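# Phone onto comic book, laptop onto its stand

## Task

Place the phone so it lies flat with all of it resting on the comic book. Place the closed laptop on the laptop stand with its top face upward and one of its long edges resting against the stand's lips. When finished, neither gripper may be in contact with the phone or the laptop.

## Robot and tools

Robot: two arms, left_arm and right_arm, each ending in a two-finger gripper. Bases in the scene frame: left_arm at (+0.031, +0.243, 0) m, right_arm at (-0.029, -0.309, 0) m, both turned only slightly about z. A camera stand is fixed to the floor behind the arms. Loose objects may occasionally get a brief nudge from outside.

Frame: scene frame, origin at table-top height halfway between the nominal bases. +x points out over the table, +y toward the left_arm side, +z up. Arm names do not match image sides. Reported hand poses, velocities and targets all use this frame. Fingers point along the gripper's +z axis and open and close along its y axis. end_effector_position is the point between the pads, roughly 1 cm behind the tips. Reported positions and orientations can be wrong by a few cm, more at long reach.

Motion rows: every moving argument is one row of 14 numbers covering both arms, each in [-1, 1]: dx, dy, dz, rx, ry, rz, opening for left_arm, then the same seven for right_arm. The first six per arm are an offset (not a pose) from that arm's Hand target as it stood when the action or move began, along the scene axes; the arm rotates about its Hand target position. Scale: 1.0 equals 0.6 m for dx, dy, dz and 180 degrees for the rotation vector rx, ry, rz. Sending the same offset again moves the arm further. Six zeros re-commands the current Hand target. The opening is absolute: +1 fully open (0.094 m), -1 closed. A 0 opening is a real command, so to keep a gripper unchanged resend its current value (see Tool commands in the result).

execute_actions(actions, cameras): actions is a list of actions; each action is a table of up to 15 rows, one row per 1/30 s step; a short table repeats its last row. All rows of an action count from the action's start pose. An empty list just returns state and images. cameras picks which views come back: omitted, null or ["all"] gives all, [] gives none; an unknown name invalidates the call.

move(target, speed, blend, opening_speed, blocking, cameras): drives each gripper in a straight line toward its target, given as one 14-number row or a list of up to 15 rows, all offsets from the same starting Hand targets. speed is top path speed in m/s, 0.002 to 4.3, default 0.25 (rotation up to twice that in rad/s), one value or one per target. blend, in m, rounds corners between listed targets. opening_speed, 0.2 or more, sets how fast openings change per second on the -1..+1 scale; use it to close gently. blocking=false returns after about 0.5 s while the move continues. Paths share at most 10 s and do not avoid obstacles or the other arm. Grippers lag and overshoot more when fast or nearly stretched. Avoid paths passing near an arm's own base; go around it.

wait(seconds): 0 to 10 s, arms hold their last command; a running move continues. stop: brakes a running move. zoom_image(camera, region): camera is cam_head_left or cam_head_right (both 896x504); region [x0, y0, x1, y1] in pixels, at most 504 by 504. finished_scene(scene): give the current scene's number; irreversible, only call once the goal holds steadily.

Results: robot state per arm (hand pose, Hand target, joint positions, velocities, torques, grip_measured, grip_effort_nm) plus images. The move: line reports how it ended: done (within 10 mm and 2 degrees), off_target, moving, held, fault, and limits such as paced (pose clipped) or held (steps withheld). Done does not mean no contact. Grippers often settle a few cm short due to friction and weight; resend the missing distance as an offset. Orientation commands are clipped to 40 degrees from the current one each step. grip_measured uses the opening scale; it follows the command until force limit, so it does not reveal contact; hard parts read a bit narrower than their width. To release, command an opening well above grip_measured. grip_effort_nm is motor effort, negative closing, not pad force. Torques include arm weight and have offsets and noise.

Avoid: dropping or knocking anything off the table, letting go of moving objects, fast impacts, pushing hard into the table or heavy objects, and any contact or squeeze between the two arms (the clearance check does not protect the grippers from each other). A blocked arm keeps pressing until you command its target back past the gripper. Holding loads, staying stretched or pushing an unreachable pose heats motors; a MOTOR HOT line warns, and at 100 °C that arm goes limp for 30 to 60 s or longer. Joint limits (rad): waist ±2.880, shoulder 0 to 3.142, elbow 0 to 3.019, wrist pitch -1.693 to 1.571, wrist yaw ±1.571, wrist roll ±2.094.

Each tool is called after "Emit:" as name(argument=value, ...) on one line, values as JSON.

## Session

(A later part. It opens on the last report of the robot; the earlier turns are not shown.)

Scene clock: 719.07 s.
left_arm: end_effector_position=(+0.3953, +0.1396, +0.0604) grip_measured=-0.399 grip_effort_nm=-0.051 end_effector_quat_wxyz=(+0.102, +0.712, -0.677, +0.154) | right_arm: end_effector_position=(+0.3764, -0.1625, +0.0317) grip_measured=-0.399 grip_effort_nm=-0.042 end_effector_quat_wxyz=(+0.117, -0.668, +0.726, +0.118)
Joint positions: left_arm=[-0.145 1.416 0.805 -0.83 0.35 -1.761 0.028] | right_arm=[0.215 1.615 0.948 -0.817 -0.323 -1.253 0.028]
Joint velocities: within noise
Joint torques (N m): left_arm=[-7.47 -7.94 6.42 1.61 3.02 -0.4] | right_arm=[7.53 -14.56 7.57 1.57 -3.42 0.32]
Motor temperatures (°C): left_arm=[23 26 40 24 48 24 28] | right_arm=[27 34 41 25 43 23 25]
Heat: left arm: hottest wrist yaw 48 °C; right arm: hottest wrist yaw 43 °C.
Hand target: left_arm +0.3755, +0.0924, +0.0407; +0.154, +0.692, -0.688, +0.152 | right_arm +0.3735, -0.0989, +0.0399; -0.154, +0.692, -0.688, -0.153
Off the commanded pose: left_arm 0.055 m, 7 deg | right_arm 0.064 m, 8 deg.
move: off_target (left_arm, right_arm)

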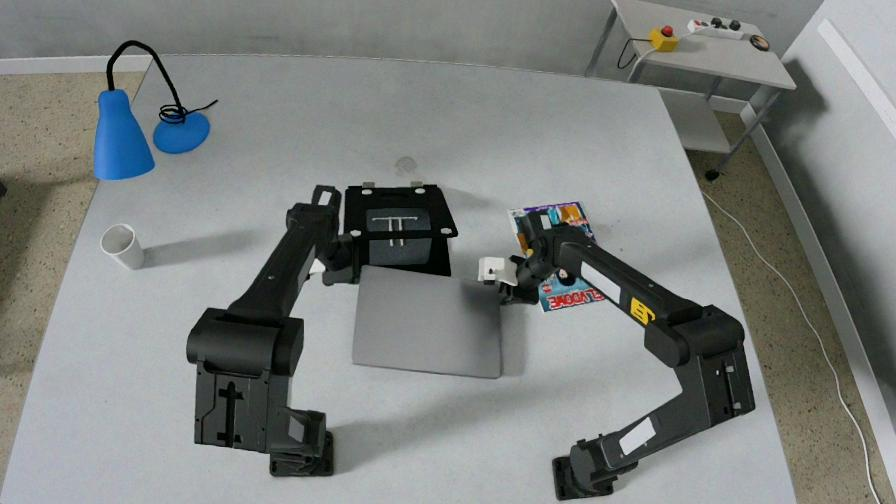

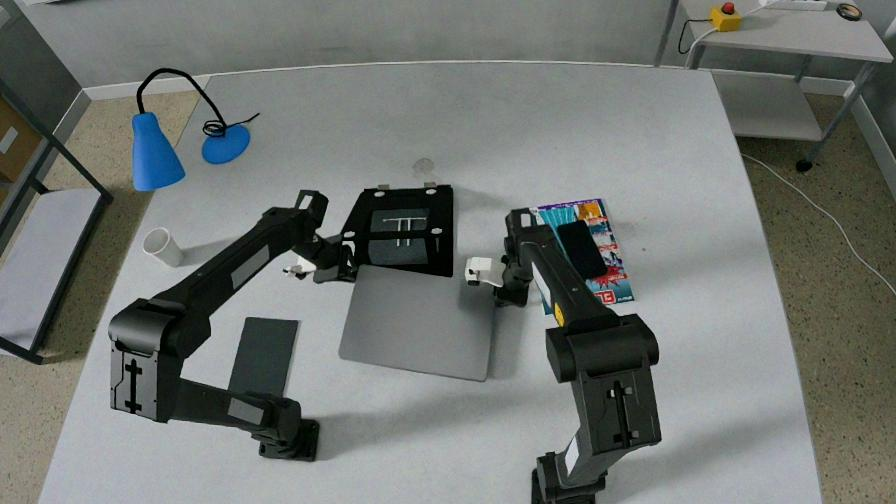

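Emit:
zoom_image(camera="cam_head_right", region=[280, 170, 560, 400])

Emit:
zoom_image(camera="cam_head_left", region=[290, 170, 570, 400])

Scaled by 1.800.

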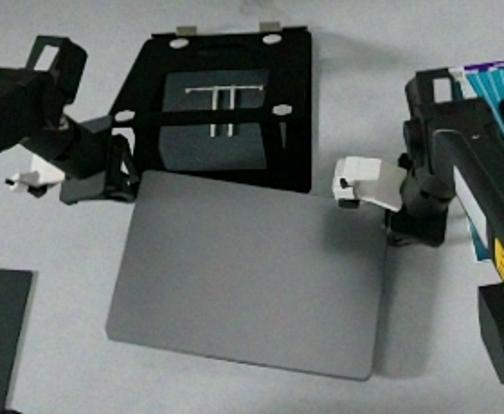

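Scaled by 1.800.

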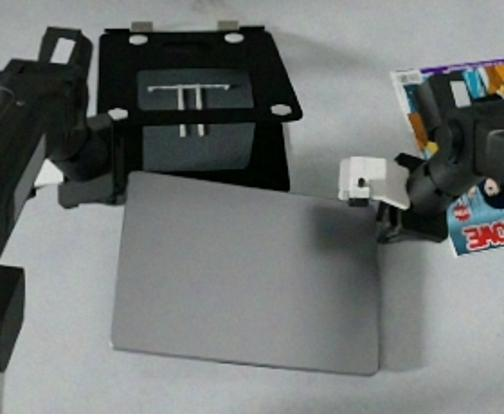

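Emit:
move(target=[-0.06,0,-0.04,0,0,0,-0.4,0.01,0.0,0.01,0,0,0,-0.4], speed=0.05)

Scene clock: 727.37 s.
left_arm: end_effector_position=(+0.3773, +0.1447, +0.0420) grip_measured=-0.399 grip_effort_nm=-0.012 end_effector_quat_wxyz=(+0.083, +0.716, -0.673, +0.167) | right_arm: end_effector_position=(+0.3784, -0.1608, +0.0409) grip_measured=-0.399 grip_effort_nm=-0.046 end_effector_quat_wxyz=(-0.128, +0.669, -0.723, -0.116)
Joint positions: left_arm=[-0.145 1.376 0.701 -0.719 0.332 -1.778 0.028] | right_arm=[0.215 1.594 0.949 -0.817 -0.33 -1.255 0.028]
Joint velocities: within noise
Joint torques (N m): left_arm=[-8.53 -6.53 4.62 0.51 3.47 -0.33] | right_arm=[7.41 -12.75 9.28 0.96 -3.16 0.36]
Motor temperatures (°C): left_arm=[23 26 39 24 48 24 28] | right_arm=[27 34 40 25 46 23 25]
Heat: left arm: hottest wrist yaw 48 °C; right arm: hottest wrist yaw 46 °C.
Hand target: left_arm +0.3394, +0.0924, +0.0166; +0.155, +0.692, -0.688, +0.152 | right_arm +0.3796, -0.0988, +0.0460; -0.154, +0.693, -0.688, -0.153
Off the commanded pose: left_arm 0.069 m, 9 deg | right_arm 0.062 m, 7 deg.
move: off_target (left_arm, right_arm)

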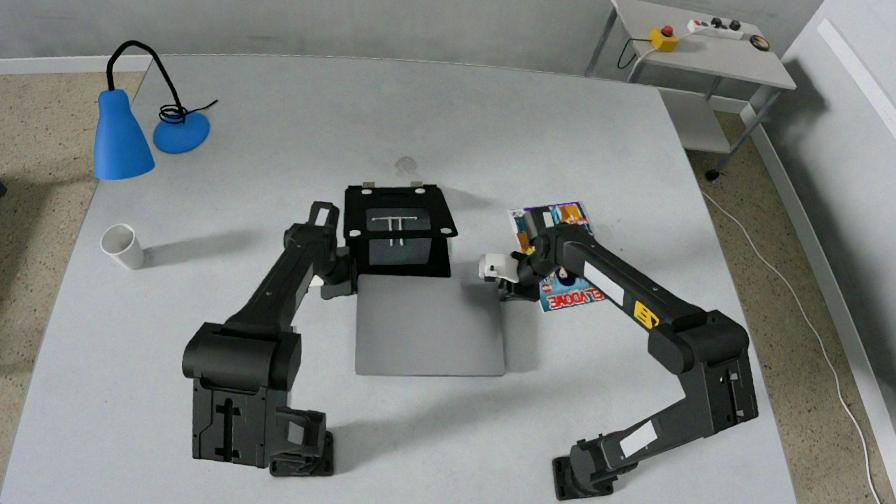

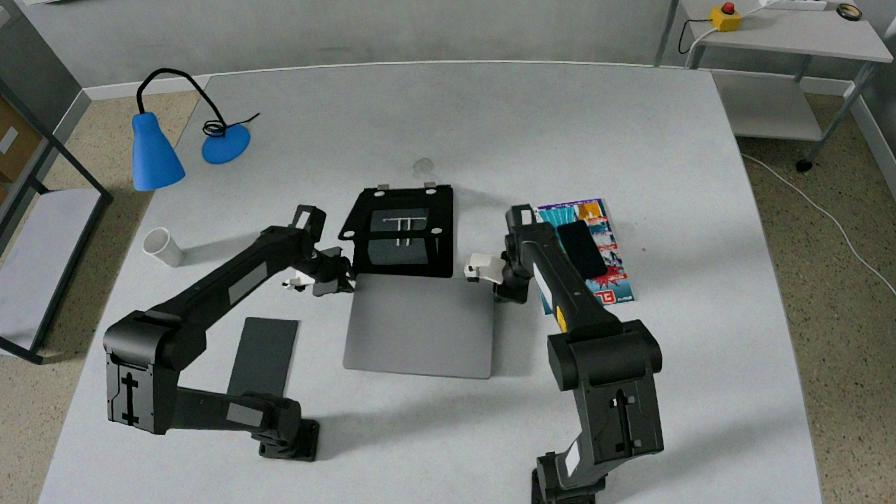

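Emit:
move(target=[0.03,0,-0.02,0,0,0,-0.4,0,0.0,-0.05,0,0,0,-0.4], speed=0.05)

Scene clock: 730.63 s.
left_arm: end_effector_position=(+0.3720, +0.1458, +0.0226) grip_measured=-0.399 grip_effort_nm=-0.017 end_effector_quat_wxyz=(+0.101, +0.719, -0.671, +0.146) | right_arm: end_effector_position=(+0.3858, -0.1599, +0.0415) grip_measured=-0.399 grip_effort_nm=-0.046 end_effector_quat_wxyz=(-0.141, +0.673, -0.718, -0.106)
Joint positions: left_arm=[-0.141 1.435 0.701 -0.717 0.338 -1.772 0.028] | right_arm=[0.215 1.594 0.949 -0.785 -0.328 -1.263 0.028]
Joint velocities: within noise
Joint torques (N m): left_arm=[-8.88 -6.01 7.06 1.8 3.38 -0.34] | right_arm=[7.3 -8.94 7.08 2.52 -3.15 0.41]
Motor temperatures (°C): left_arm=[23 26 38 24 50 24 28] | right_arm=[27 34 40 25 46 23 25]
Heat: left arm: hottest wrist yaw 50 °C; right arm: hottest wrist yaw 46 °C.
Hand target: left_arm +0.3574, +0.0924, +0.0046; +0.155, +0.692, -0.688, +0.152 | right_arm +0.3796, -0.0989, +0.0159; -0.154, +0.692, -0.688, -0.153
Off the commanded pose: left_arm 0.058 m, 7 deg | right_arm 0.066 m, 7 deg.
move: off_target (left_arm, right_arm)

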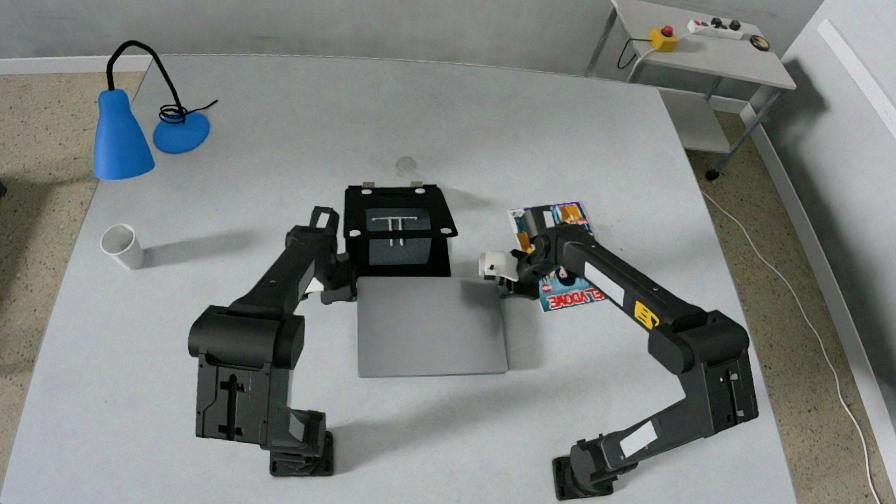

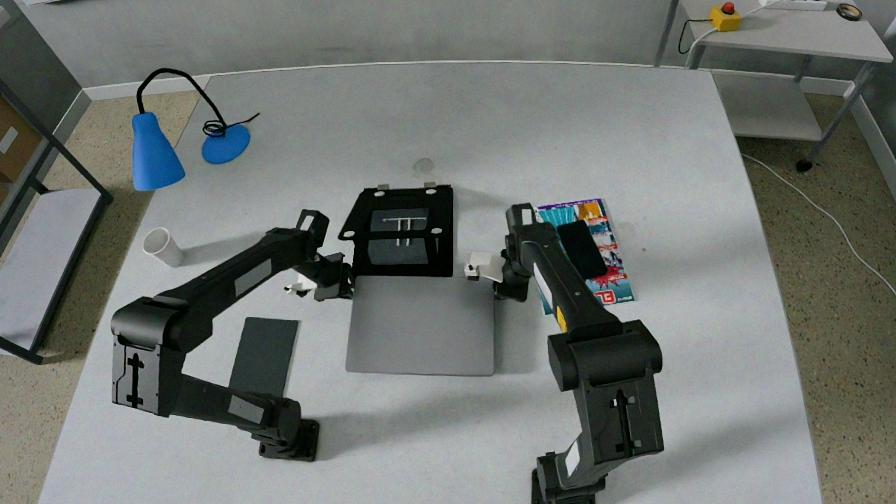

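Emit:
move(target=[0.02,0,0.01,0,0,0,-0.4,-0.01,0.0,-0.04,0,0,0,-0.4], speed=0.05)

Scene clock: 734.57 s.
left_arm: end_effector_position=(+0.3676, +0.1422, +0.0144) grip_measured=-0.399 grip_effort_nm=-0.017 end_effector_quat_wxyz=(+0.122, +0.718, -0.670, +0.143) | right_arm: end_effector_position=(+0.3929, -0.1597, +0.0144) grip_measured=-0.399 grip_effort_nm=-0.042 end_effector_quat_wxyz=(-0.150, +0.674, -0.716, -0.101)
Joint positions: left_arm=[-0.138 1.466 0.701 -0.72 0.368 -1.765 0.028] | right_arm=[0.211 1.649 0.927 -0.687 -0.327 -1.267 0.028]
Joint velocities: within noise
Joint torques (N m): left_arm=[-9 -8.18 10.02 1.16 2.43 -0.41] | right_arm=[7.59 -10.75 5.9 1.68 -3.13 0.49]
Motor temperatures (°C): left_arm=[23 26 38 24 50 24 28] | right_arm=[27 34 40 25 47 23 25]
Heat: left arm: hottest wrist yaw 50 °C; right arm: hottest wrist yaw 47 °C.
Hand target: left_arm +0.3695, +0.0925, +0.0106; +0.155, +0.692, -0.688, +0.152 | right_arm +0.3736, -0.0989, -0.0081; -0.154, +0.692, -0.688, -0.153
Off the commanded pose: left_arm 0.050 m, 5 deg | right_arm 0.068 m, 7 deg.
move: off_target (left_arm, right_arm)

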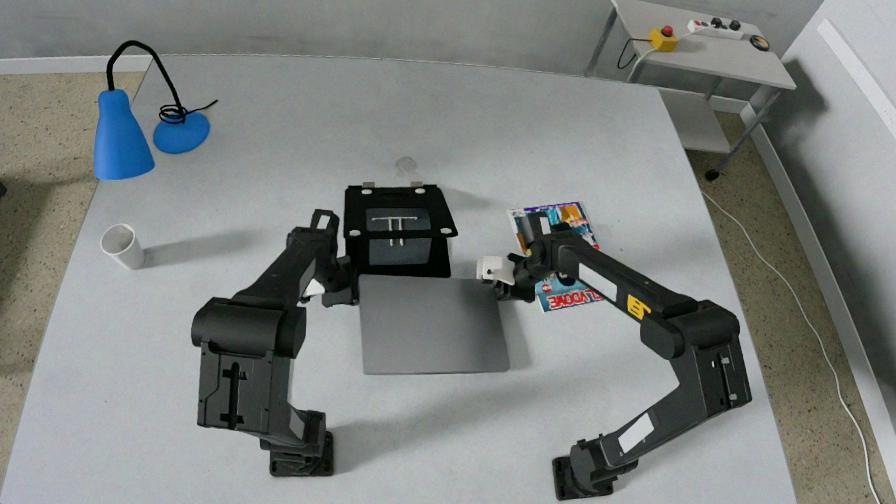

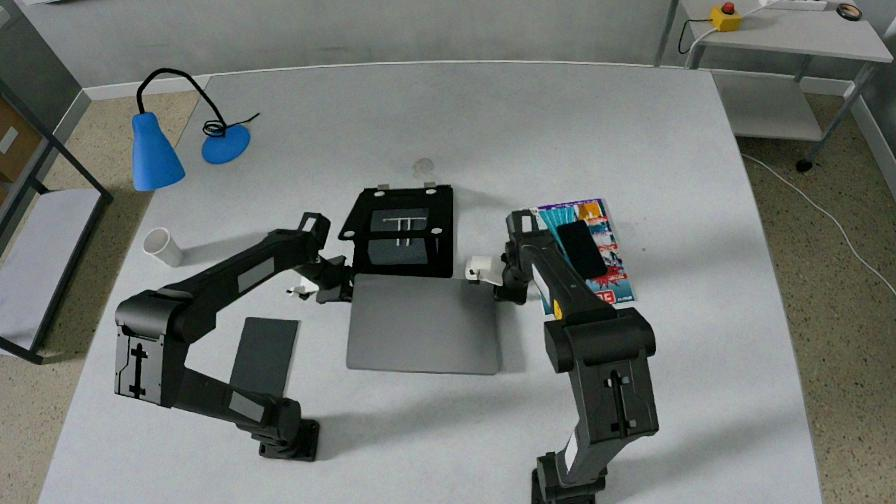

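Emit:
move(target=[0.0,0.16,0.02,0,0,0,-0.4,0.0,-0.16,0.05,0,0,0,-0.4], speed=0.06)

Scene clock: 740.73 s.
left_arm: end_effector_position=(+0.3482, +0.1835, +0.0132) grip_measured=-0.399 grip_effort_nm=-0.017 end_effector_quat_wxyz=(+0.164, +0.693, -0.688, +0.141) | right_arm: end_effector_position=(+0.3773, -0.1906, +0.0180) grip_measured=-0.399 grip_effort_nm=-0.042 end_effector_quat_wxyz=(-0.153, +0.693, -0.687, -0.153)
Joint positions: left_arm=[0.016 1.483 0.701 -0.845 0.433 -1.52 0.028] | right_arm=[0.107 1.649 0.925 -0.797 -0.433 -1.456 0.028]
Joint velocities: within noise
Joint torques (N m): left_arm=[-0.38 -9.88 11.74 -0.05 0.29 0.03] | right_arm=[-0.21 -16.44 5.57 -0.18 -0.36 0.08]
Motor temperatures (°C): left_arm=[23 26 38 24 48 24 28] | right_arm=[27 34 39 25 46 23 25]
Heat: left arm: hottest wrist yaw 48 °C; right arm: hottest wrist yaw 46 °C.
Hand target: left_arm +0.3694, +0.1884, +0.0225; +0.155, +0.692, -0.688, +0.152 | right_arm +0.3735, -0.1949, +0.0219; -0.154, +0.692, -0.688, -0.153
Off the commanded pose: left_arm 0.024 m, 2 deg | right_arm 0.007 m, 0 deg.
move: off_target (left_arm)

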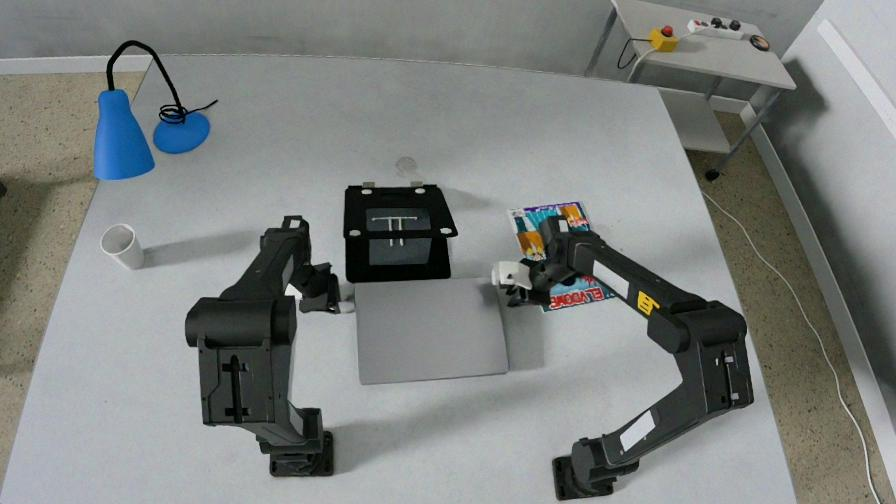

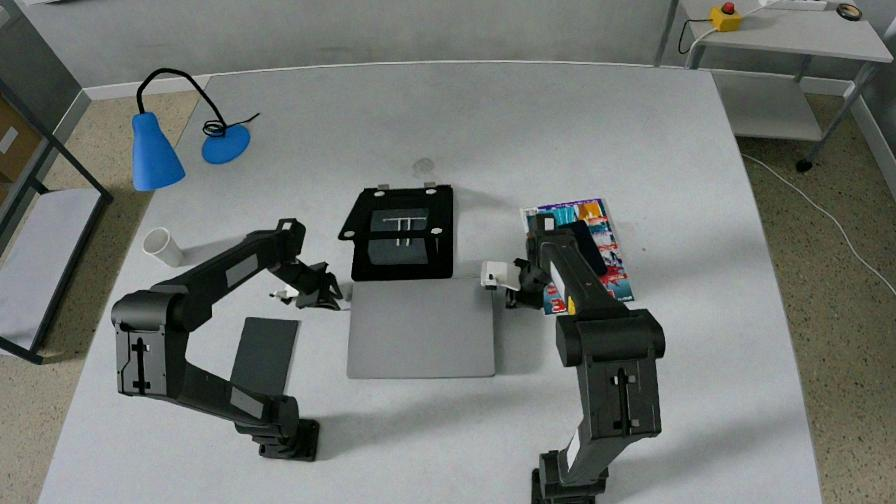

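Emit:
zoom_image(camera="cam_head_right", region=[310, 240, 530, 400])

Emit:
zoom_image(camera="cam_head_left", region=[320, 240, 540, 400])

Scaled by 2.291.

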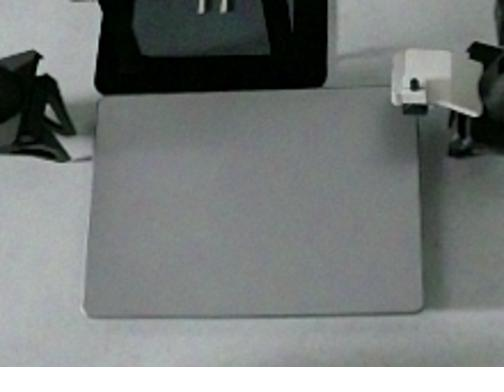

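Scaled by 2.291.

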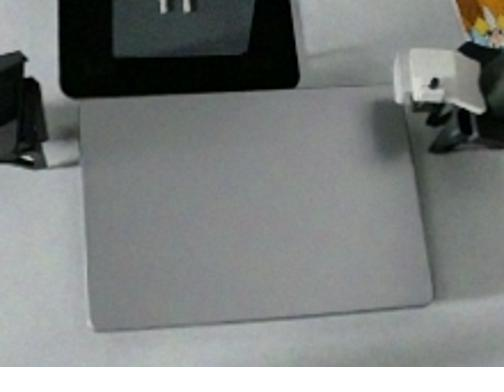

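Emit:
zoom_image(camera="cam_head_left", region=[310, 260, 390, 340])

Emit:
zoom_image(camera="cam_head_right", region=[310, 260, 390, 340])

Scaled by 6.300.

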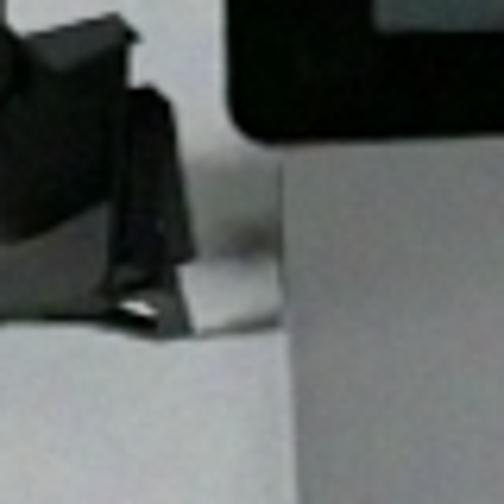

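Scaled by 6.300.

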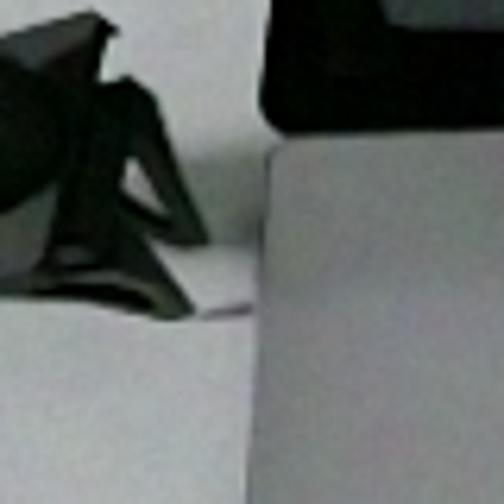

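Emit:
move(target=[[-0.083,0.117,0.2,0,0,0,-0.1,-0.12,-0.125,0.2,0,0,0,-0.1],[-0.083,0.117,0.2,-0.0874,-0.4,-0.2037,-0.1,-0.12,-0.125,0.2,0.0881,-0.3974,0.2014,-0.1]], speed=0.2)

Scene clock: 801.27 s.
left_arm: end_effector_position=(+0.3153, +0.2511, +0.1394) grip_measured=-0.102 grip_effort_nm=0.125 end_effector_quat_wxyz=(+0.143, -0.209, +0.793, -0.554) | right_arm: end_effector_position=(+0.3044, -0.2662, +0.1493) grip_measured=-0.101 grip_effort_nm=0.061 end_effector_quat_wxyz=(-0.609, +0.722, -0.261, +0.197)
Joint positions: left_arm=[0.608 1.297 0.604 -1.208 1.196 0.348 0.042] | right_arm=[-0.387 1.144 0.314 0.242 -1.241 -2.099 0.042]
Joint velocities: within noise
Joint torques (N m): left_arm=[-0.09 -6.77 9.29 -0.66 0.68 0.2] | right_arm=[-0.32 -4.72 5.49 1.51 -0.39 0.16]
Motor temperatures (°C): left_arm=[23 26 39 24 34 24 27] | right_arm=[27 34 36 25 32 23 25]
Heat: left arm: hottest elbow 39 °C; right arm: hottest elbow 36 °C.
Hand target: left_arm +0.3197, +0.2586, +0.1426; +0.148, -0.212, +0.791, -0.554 | right_arm +0.3015, -0.2699, +0.1418; -0.554, +0.791, -0.212, +0.149
Off the commanded pose: left_arm 0.009 m, 1 deg | right_arm 0.009 m, 13 deg.
joint sent to its limit (right arm) — joint 6 (wrist roll), lower limit. The joint targets are off in orientation, not in position.
move: off_target (right_arm)

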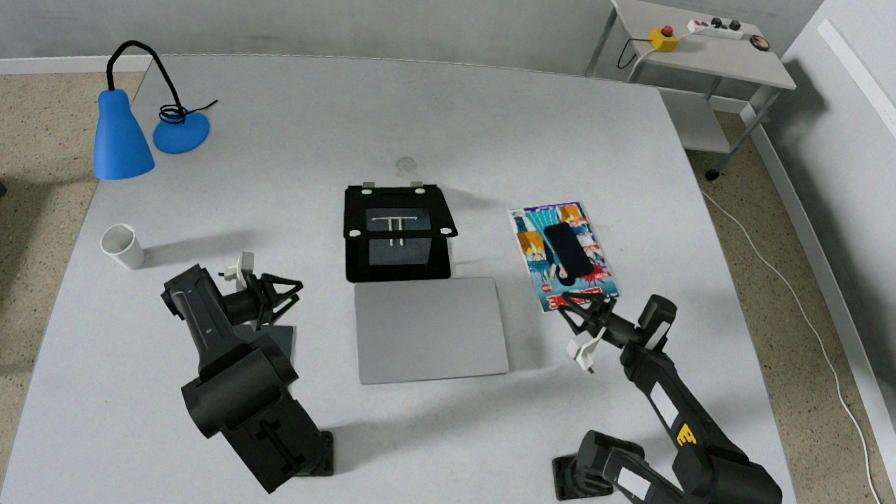

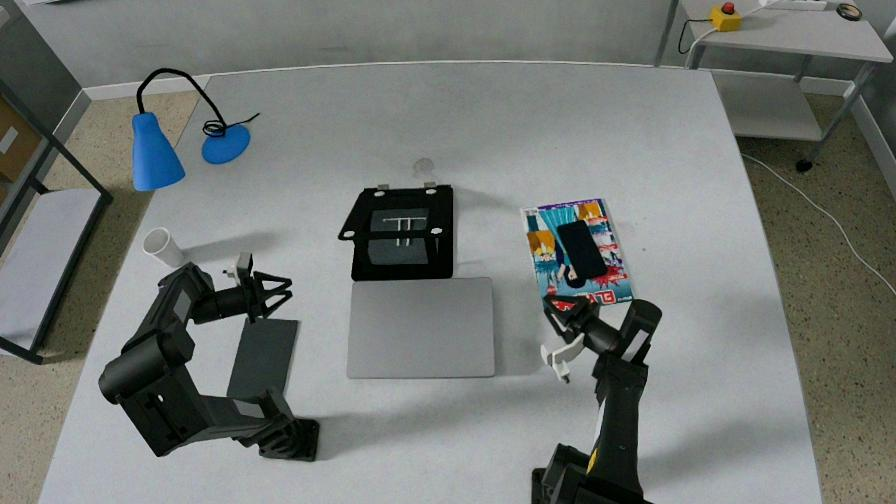

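Emit:
move(target=[[0,0,0,0,0,0,-0.1,0,-0.02,0.03,0.261,0.452,-0.19,-0.1],[0,0,0,0,0,0,-0.1,0,-0.02,0.03,0.469,0.812,-0.341,-0.1]], speed=0.4)

Scene clock: 814.00 s.
left_arm: end_effector_position=(+0.3153, +0.2512, +0.1394) grip_measured=-0.102 grip_effort_nm=0.129 end_effector_quat_wxyz=(+0.143, -0.208, +0.793, -0.554) | right_arm: end_effector_position=(+0.2946, -0.2767, +0.1505) grip_measured=-0.101 grip_effort_nm=0.056 end_effector_quat_wxyz=(+0.133, +0.215, +0.791, +0.558)
Joint positions: left_arm=[0.608 1.297 0.604 -1.209 1.196 0.35 0.042] | right_arm=[-0.428 1.192 0.562 -0.731 -1.213 0.254 0.042]
Joint velocities: within noise
Joint torques (N m): left_arm=[-0.44 -6.53 9.32 -0.4 0.71 0.19] | right_arm=[0.09 -9.05 8.16 0.81 -0.47 0.14]
Motor temperatures (°C): left_arm=[23 26 37 24 34 24 27] | right_arm=[27 34 36 25 31 23 25]
Heat: left arm: hottest elbow 37 °C; right arm: hottest elbow 36 °C.
Hand target: left_arm +0.3196, +0.2586, +0.1426; +0.148, -0.212, +0.791, -0.554 | right_arm +0.3015, -0.2818, +0.1599; +0.151, +0.209, +0.792, +0.554
Off the commanded pose: left_arm 0.009 m, 1 deg | right_arm 0.013 m, 2 deg.
move: off_target (right_arm)

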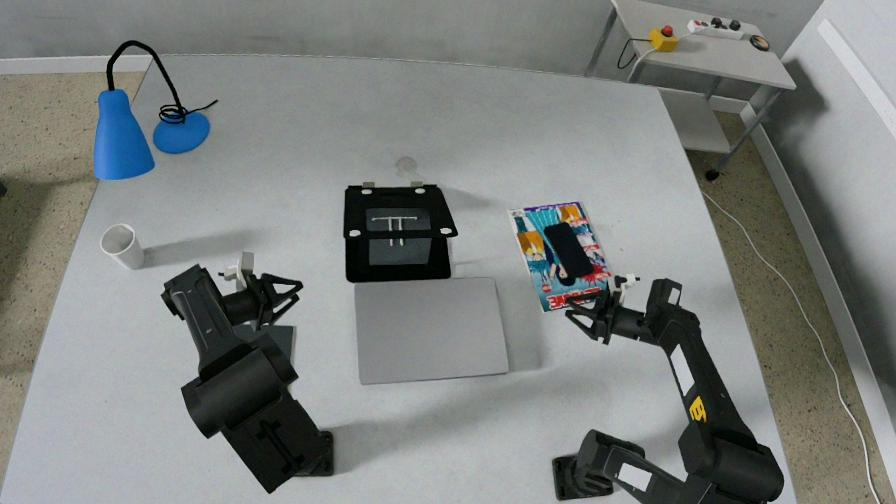

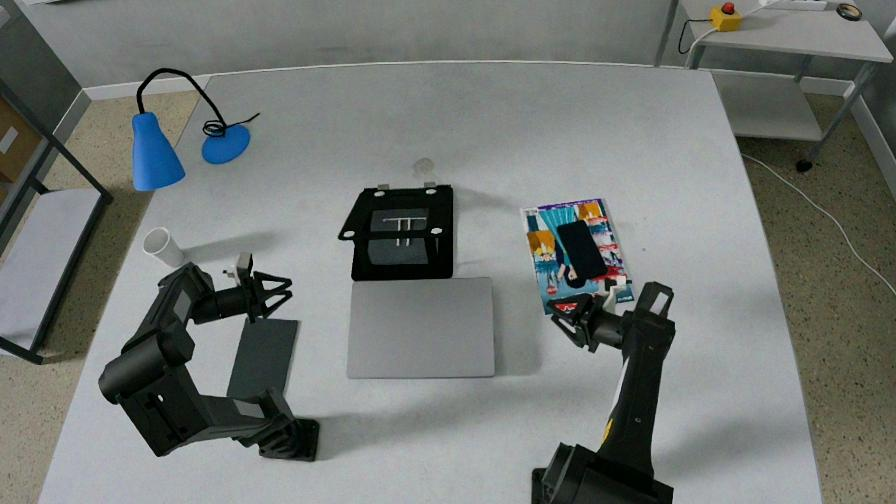

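Emit:
move(target=[[0.009,-0.0893,-0.1377,0,0,0,-0.1,0.0425,0.078,-0.1665,0,0,0,-0.1],[0.009,-0.0893,-0.1877,0,0,0,-0.1,0.0425,0.078,-0.2165,0,0,0,-0.1]], speed=[0.12,0.05])

Scene clock: 825.17 s.
left_arm: end_effector_position=(+0.3285, +0.2111, +0.0340) grip_measured=-0.102 grip_effort_nm=0.125 end_effector_quat_wxyz=(+0.156, -0.213, +0.790, -0.553) | right_arm: end_effector_position=(+0.3325, -0.2409, +0.0377) grip_measured=-0.101 grip_effort_nm=0.051 end_effector_quat_wxyz=(+0.162, +0.206, +0.791, +0.553)
Joint positions: left_arm=[0.444 1.509 0.371 -0.252 1.218 -0.18 0.042] | right_arm=[-0.259 1.588 0.404 0.283 -1.128 0.69 0.042]
Joint velocities: within noise
Joint torques (N m): left_arm=[-2.73 -7.65 3.93 1.21 0.47 0] | right_arm=[1.44 -9 3.08 1.37 -0.33 0.14]
Motor temperatures (°C): left_arm=[23 26 36 24 34 24 27] | right_arm=[26 34 36 25 31 23 25]
Heat: left arm: hottest elbow 36 °C; right arm: hottest elbow 36 °C.
Hand target: left_arm +0.3251, +0.2050, +0.0300; +0.148, -0.212, +0.791, -0.554 | right_arm +0.3269, -0.2351, +0.0300; +0.151, +0.209, +0.792, +0.554
Off the commanded pose: left_arm 0.008 m, 1 deg | right_arm 0.011 m, 1 deg.
move: off_target (right_arm)

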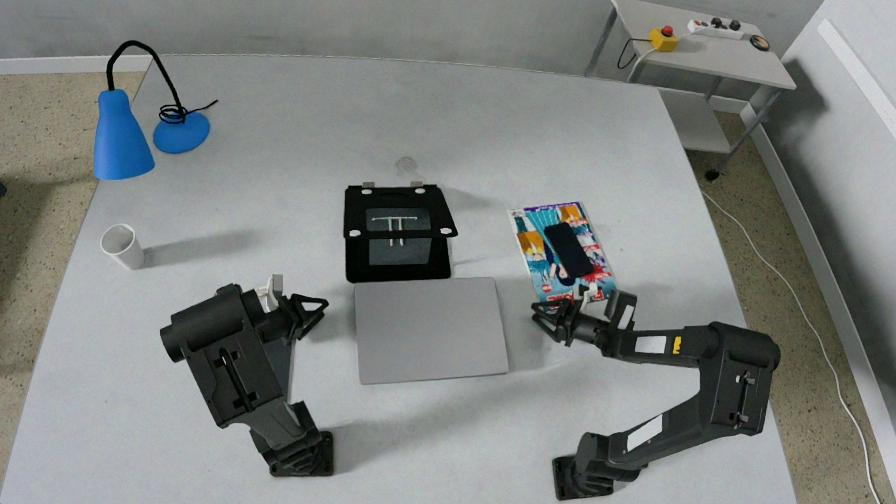

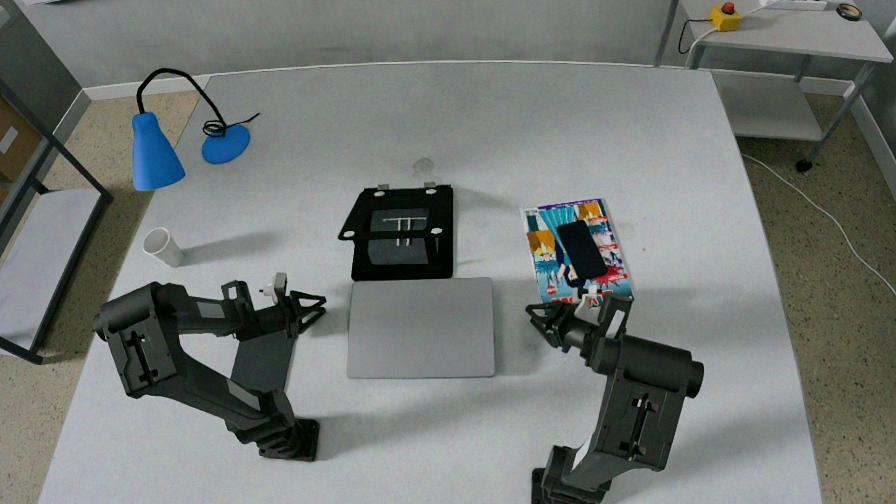

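Emit:
move(target=[-0.01,-0.06,0,0,0,0,-0.1,-0.016,0.06,-0.008,0,0,0,-0.1], speed=0.05)

Emit:
zoom_image(camera="cam_head_right", region=[280, 240, 600, 400])

Emit:
zoom_image(camera="cam_head_left", region=[280, 240, 600, 400])

Scene clock: 830.77 s.
left_arm: end_effector_position=(+0.3207, +0.1735, +0.0276) grip_measured=-0.102 grip_effort_nm=0.125 end_effector_quat_wxyz=(+0.145, -0.220, +0.790, -0.554) | right_arm: end_effector_position=(+0.3237, -0.2042, +0.0323) grip_measured=-0.101 grip_effort_nm=0.051 end_effector_quat_wxyz=(+0.162, +0.206, +0.791, +0.553)
Joint positions: left_arm=[0.307 1.49 0.257 0.143 1.172 -0.532 0.042] | right_arm=[-0.135 1.613 0.334 0.55 -1.044 0.884 0.042]
Joint velocities: within noise
Joint torques (N m): left_arm=[-2.08 -9.58 3.6 1.4 0.39 0] | right_arm=[1.44 -8.53 2.55 1.73 -0.26 0.18]
Motor temperatures (°C): left_arm=[23 26 36 24 33 24 27] | right_arm=[26 34 36 25 31 23 25]
Heat: left arm: hottest elbow 36 °C; right arm: hottest elbow 36 °C.
Hand target: left_arm +0.3190, +0.1690, +0.0299; +0.148, -0.212, +0.791, -0.554 | right_arm +0.3175, -0.1991, +0.0251; +0.151, +0.209, +0.792, +0.554
Off the commanded pose: left_arm 0.005 m, 1 deg | right_arm 0.011 m, 1 deg.
move: off_target (right_arm)

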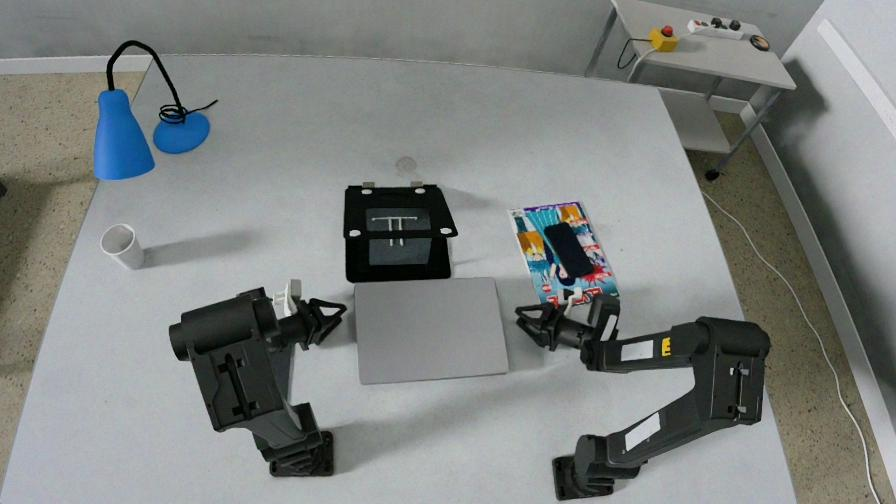

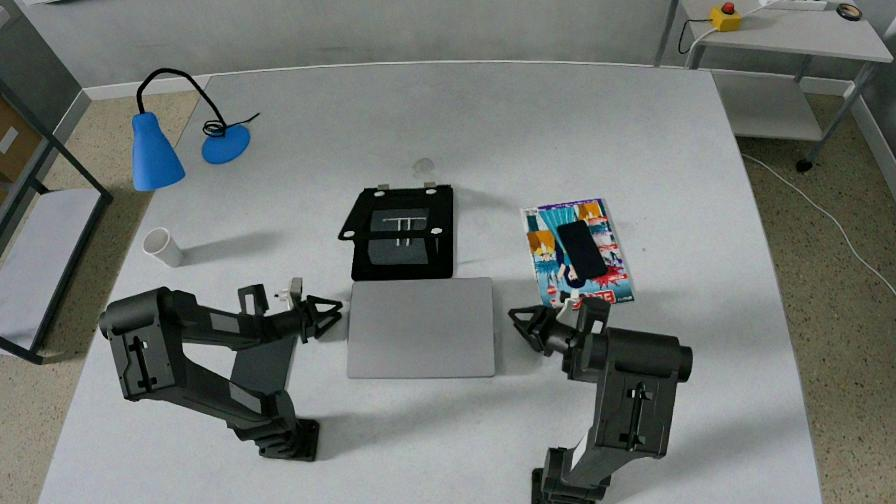

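Scaled by 1.575.

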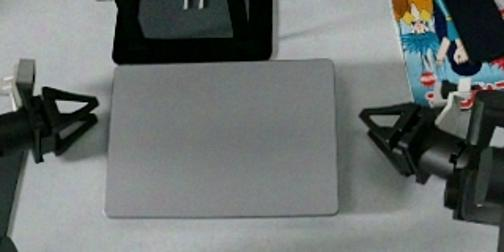

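Scaled by 1.575.

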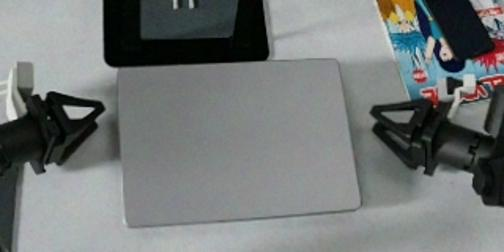

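Emit:
move(target=[0.0,0.0,0.012,0,0,0,0.02,0,0.0,0.004,0,0,0,0.02], speed=0.05, cameras=[])

Emit:
move(target=[0.0,-0.075,0.0,0,0,0,0.02,0,0.073,0,0,0,0,0.02], speed=0.05)

Emit:
zoom_image(camera="cam_head_right", region=[280, 240, 600, 400])

Emit:
zoom_image(camera="cam_head_left", region=[280, 240, 600, 400])

Scene clock: 837.13 s.
left_arm: end_effector_position=(+0.3229, +0.1743, +0.0359) grip_measured=+0.018 grip_effort_nm=0.129 end_effector_quat_wxyz=(+0.155, -0.214, +0.790, -0.553) | right_arm: end_effector_position=(+0.3237, -0.2042, +0.0324) grip_measured=+0.019 grip_effort_nm=0.061 end_effector_quat_wxyz=(+0.161, +0.207, +0.790, +0.554)
Joint positions: left_arm=[0.307 1.45 0.257 0.129 1.172 -0.536 0.048] | right_arm=[-0.135 1.613 0.334 0.551 -1.044 0.885 0.048]
Joint velocities: within noise
Joint torques (N m): left_arm=[-2.02 -8.41 4.08 0.68 0.37 0.05] | right_arm=[1.44 -9.52 2.58 1.33 -0.26 0.15]
Motor temperatures (°C): left_arm=[23 26 35 24 33 24 27] | right_arm=[26 34 35 25 30 23 25]
Heat: left arm: hottest elbow 35 °C; right arm: hottest elbow 35 °C.
Hand target: left_arm +0.3191, +0.1691, +0.0372; +0.148, -0.212, +0.791, -0.554 | right_arm +0.3175, -0.1992, +0.0276; +0.151, +0.209, +0.792, +0.554
Off the commanded pose: left_arm 0.007 m, 1 deg | right_arm 0.009 m, 1 deg.
move: done
No camera images: "cameras" was empty.

Scene clock: 839.03 s.
left_arm: end_effector_position=(+0.3237, +0.1287, +0.0401) grip_measured=+0.018 grip_effort_nm=0.129 end_effector_quat_wxyz=(+0.154, -0.214, +0.790, -0.553) | right_arm: end_effector_position=(+0.3242, -0.1595, +0.0347) grip_measured=+0.019 grip_effort_nm=0.066 end_effector_quat_wxyz=(+0.161, +0.206, +0.790, +0.554)
Joint positions: left_arm=[0.1 1.452 0.179 0.531 1.042 -0.895 0.048] | right_arm=[0.03 1.637 0.311 0.748 -0.914 1.067 0.048]
Joint velocities: within noise
Joint torques (N m): left_arm=[-2.2 -6.18 3.59 2.09 0.24 -0.02] | right_arm=[1.49 -8.7 2.33 1.85 -0.17 0.17]
Motor temperatures (°C): left_arm=[23 26 35 24 33 24 27] | right_arm=[26 34 35 25 30 23 25]
Heat: left arm: hottest elbow 35 °C; right arm: hottest elbow 35 °C.
Hand target: left_arm +0.3191, +0.1240, +0.0372; +0.148, -0.212, +0.791, -0.554 | right_arm +0.3175, -0.1553, +0.0276; +0.151, +0.209, +0.792, +0.554
Off the commanded pose: left_arm 0.007 m, 1 deg | right_arm 0.011 m, 1 deg.
move: off_target (right_arm)

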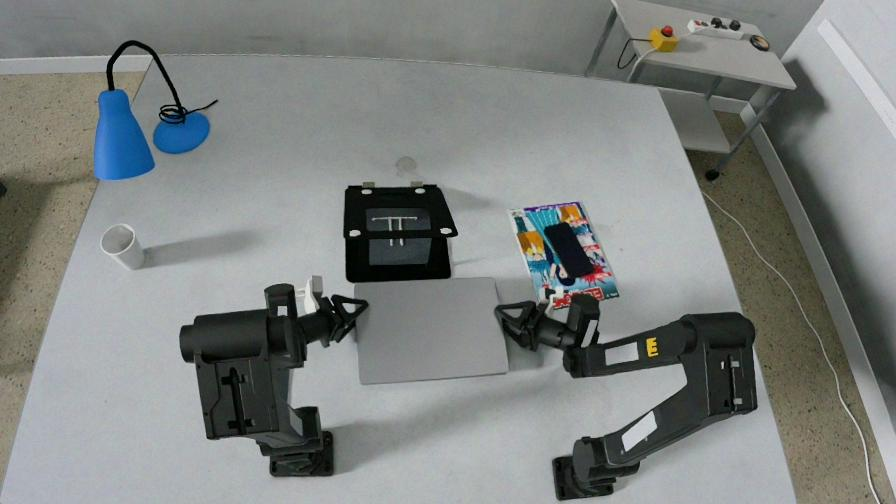

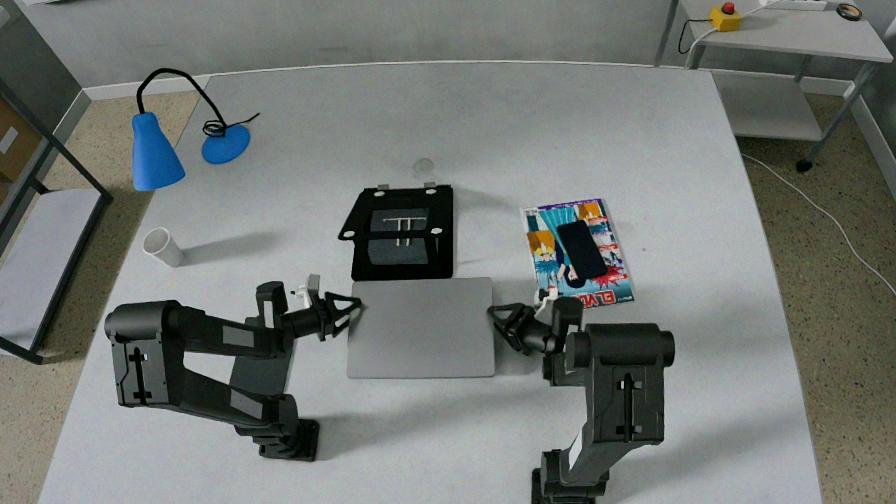

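Scaled by 1.575.

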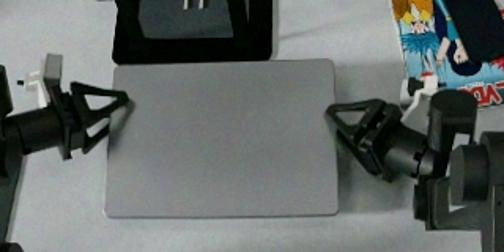

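Scaled by 1.575.

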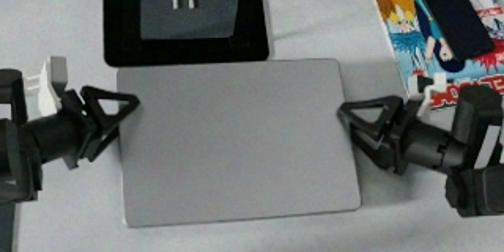

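Emit:
move(target=[0.0,-0.004,-0.006,0,0,0,0.02,0,0.022,0,0,0,0,0.02], speed=0.05, cameras=[])

Emit:
move(target=[0.0,0.0,0.0,0,0,0,-0.8,0,0.0,0,0,0,0,-0.8], speed=0.05, opening_speed=0.5)

Emit:
zoom_image(camera="cam_head_right", region=[280, 240, 600, 400])

Scene clock: 843.37 s.
left_arm: end_effector_position=(+0.3255, +0.1265, +0.0371) grip_measured=+0.018 grip_effort_nm=0.129 end_effector_quat_wxyz=(+0.155, -0.213, +0.790, -0.553) | right_arm: end_effector_position=(+0.3248, -0.1460, +0.0349) grip_measured=+0.019 grip_effort_nm=0.071 end_effector_quat_wxyz=(+0.161, +0.206, +0.790, +0.555)
Joint positions: left_arm=[0.088 1.482 0.179 0.578 1.033 -0.91 0.048] | right_arm=[0.079 1.647 0.311 0.793 -0.872 1.109 0.048]
Joint velocities: within noise
Joint torques (N m): left_arm=[-2.96 -6.24 2.81 2.1 0.22 0.02] | right_arm=[1.44 -8.76 2.21 1.91 -0.14 0.2]
Motor temperatures (°C): left_arm=[23 26 35 24 33 24 27] | right_arm=[26 34 35 25 30 23 25]
Heat: left arm: hottest elbow 35 °C; right arm: hottest elbow 35 °C.
Hand target: left_arm +0.3191, +0.1216, +0.0336; +0.148, -0.212, +0.791, -0.554 | right_arm +0.3175, -0.1421, +0.0276; +0.151, +0.209, +0.792, +0.554
Off the commanded pose: left_arm 0.009 m, 1 deg | right_arm 0.011 m, 1 deg.
move: off_target (right_arm)
No camera images: "cameras" was empty.

Scene clock: 845.33 s.
left_arm: end_effector_position=(+0.3265, +0.1263, +0.0393) grip_measured=-0.548 grip_effort_nm=-0.965 end_effector_quat_wxyz=(+0.164, -0.205, +0.790, -0.555) | right_arm: end_effector_position=(+0.3265, -0.1452, +0.0382) grip_measured=-0.561 grip_effort_nm=-0.999 end_effector_quat_wxyz=(+0.170, +0.198, +0.788, +0.557)
Joint positions: left_arm=[0.088 1.483 0.177 0.599 1.035 -0.904 0.021] | right_arm=[0.081 1.648 0.311 0.814 -0.872 1.104 0.021]
Joint velocities: within noise
Joint torques (N m): left_arm=[-2.61 -6.71 3.18 1.37 0.18 -0.08] | right_arm=[1.32 -8.88 2.13 1.22 -0.12 0.21]
Motor temperatures (°C): left_arm=[23 26 35 24 33 24 27] | right_arm=[26 34 35 25 30 23 25]
Heat: left arm: hottest elbow 35 °C; right arm: hottest elbow 35 °C.
Hand target: left_arm +0.3189, +0.1216, +0.0335; +0.148, -0.212, +0.791, -0.554 | right_arm +0.3174, -0.1420, +0.0276; +0.151, +0.209, +0.792, +0.554
Off the commanded pose: left_arm 0.011 m, 2 deg | right_arm 0.014 m, 3 deg.
move: off_target (left_arm, right_arm)

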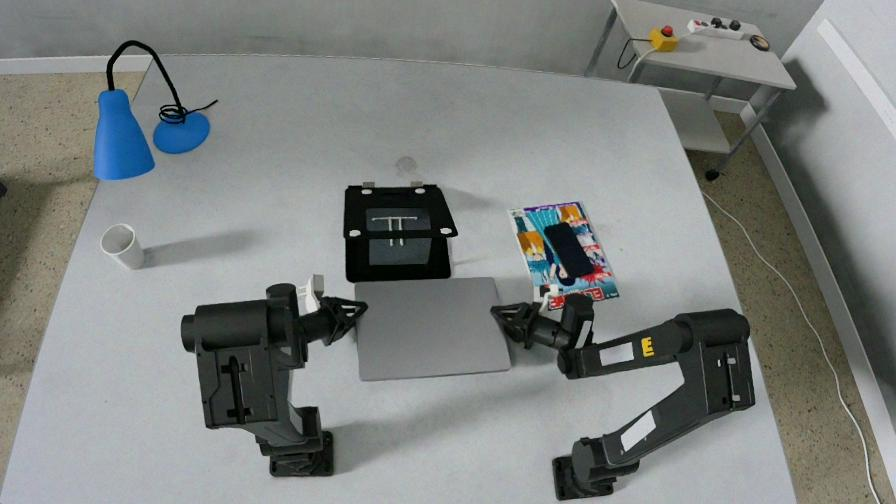

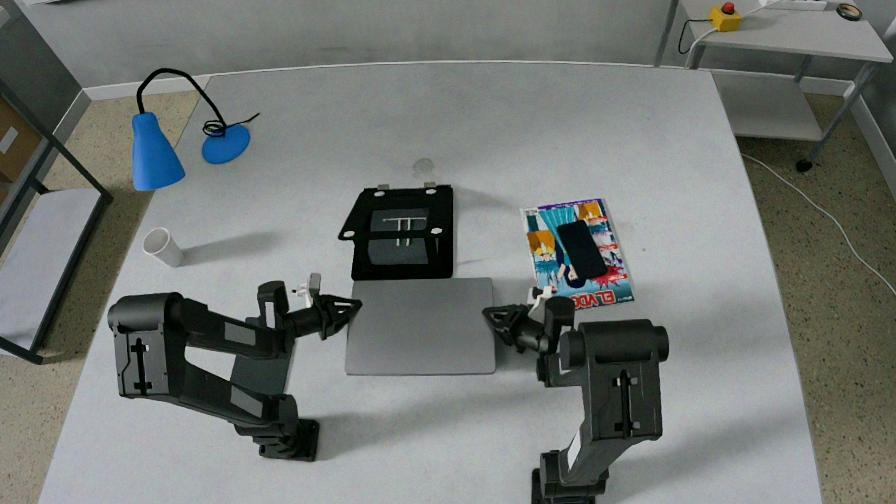

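Scaled by 1.575.

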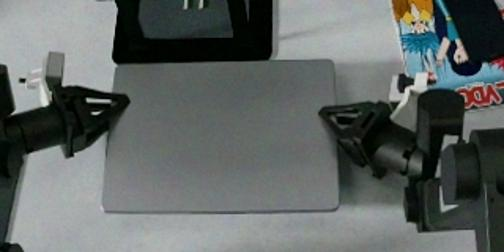

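Emit:
move(target=[0.0,0.0,0.2,0,0,0,-0.85,0,0.0,0.2,0,0,0,-0.85], speed=0.06)

Emit:
zoom_image(camera="cam_head_right", region=[280, 240, 600, 420])

Scene clock: 855.17 s.
left_arm: end_effector_position=(+0.2798, +0.1231, +0.0972) grip_measured=-0.586 grip_effort_nm=-1.004 end_effector_quat_wxyz=(+0.091, -0.273, +0.793, -0.537) | right_arm: end_effector_position=(+0.2845, -0.1505, +0.0990) grip_measured=-0.605 grip_effort_nm=-1.038 end_effector_quat_wxyz=(+0.109, +0.249, +0.803, +0.530)
Joint positions: left_arm=[0.088 0.865 0.193 -0.202 1.011 -0.943 0.019] | right_arm=[0.081 1.143 0.299 0.16 -0.858 1.115 0.019]
Joint velocities: within noise
Joint torques (N m): left_arm=[-1.85 -5.19 19.28 1.33 1.23 0.37] | right_arm=[1.32 -9.23 12.53 1.48 -0.75 0.1]
Motor temperatures (°C): left_arm=[23 26 35 24 33 24 28] | right_arm=[26 34 34 25 30 23 25]
Heat: left arm: hottest elbow 35 °C; right arm: hottest shoulder 34 °C.
Hand target: left_arm +0.3190, +0.1216, +0.1536; +0.148, -0.212, +0.791, -0.554 | right_arm +0.3174, -0.1421, +0.1475; +0.151, +0.209, +0.792, +0.554
Off the commanded pose: left_arm 0.069 m, 10 deg | right_arm 0.059 m, 7 deg.
move: off_target (left_arm, right_arm)

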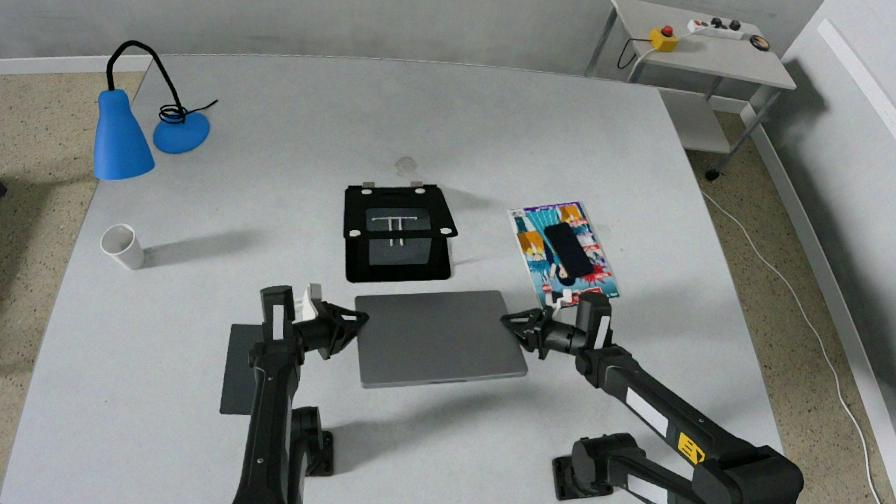

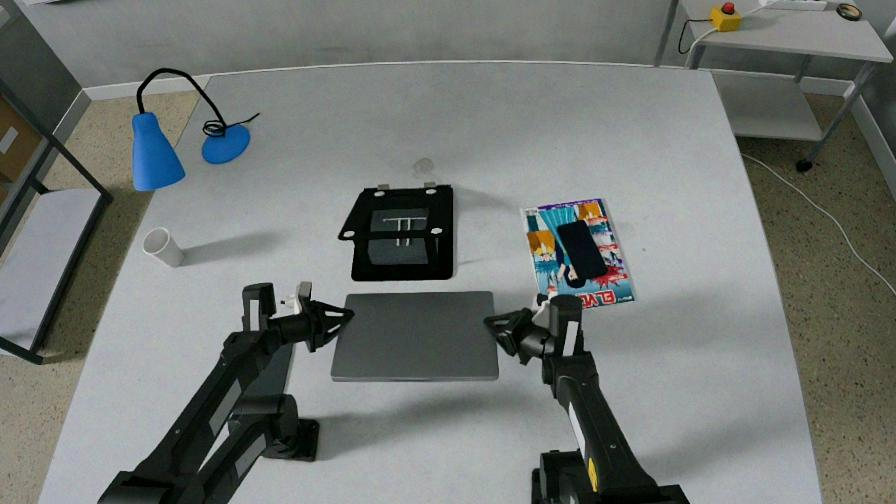

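Scaled by 1.575.

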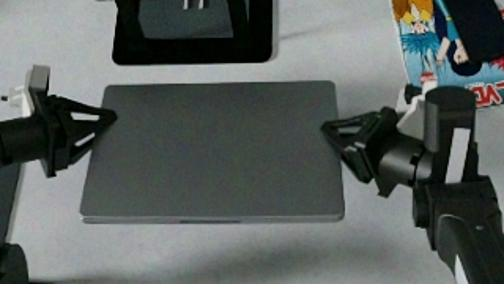

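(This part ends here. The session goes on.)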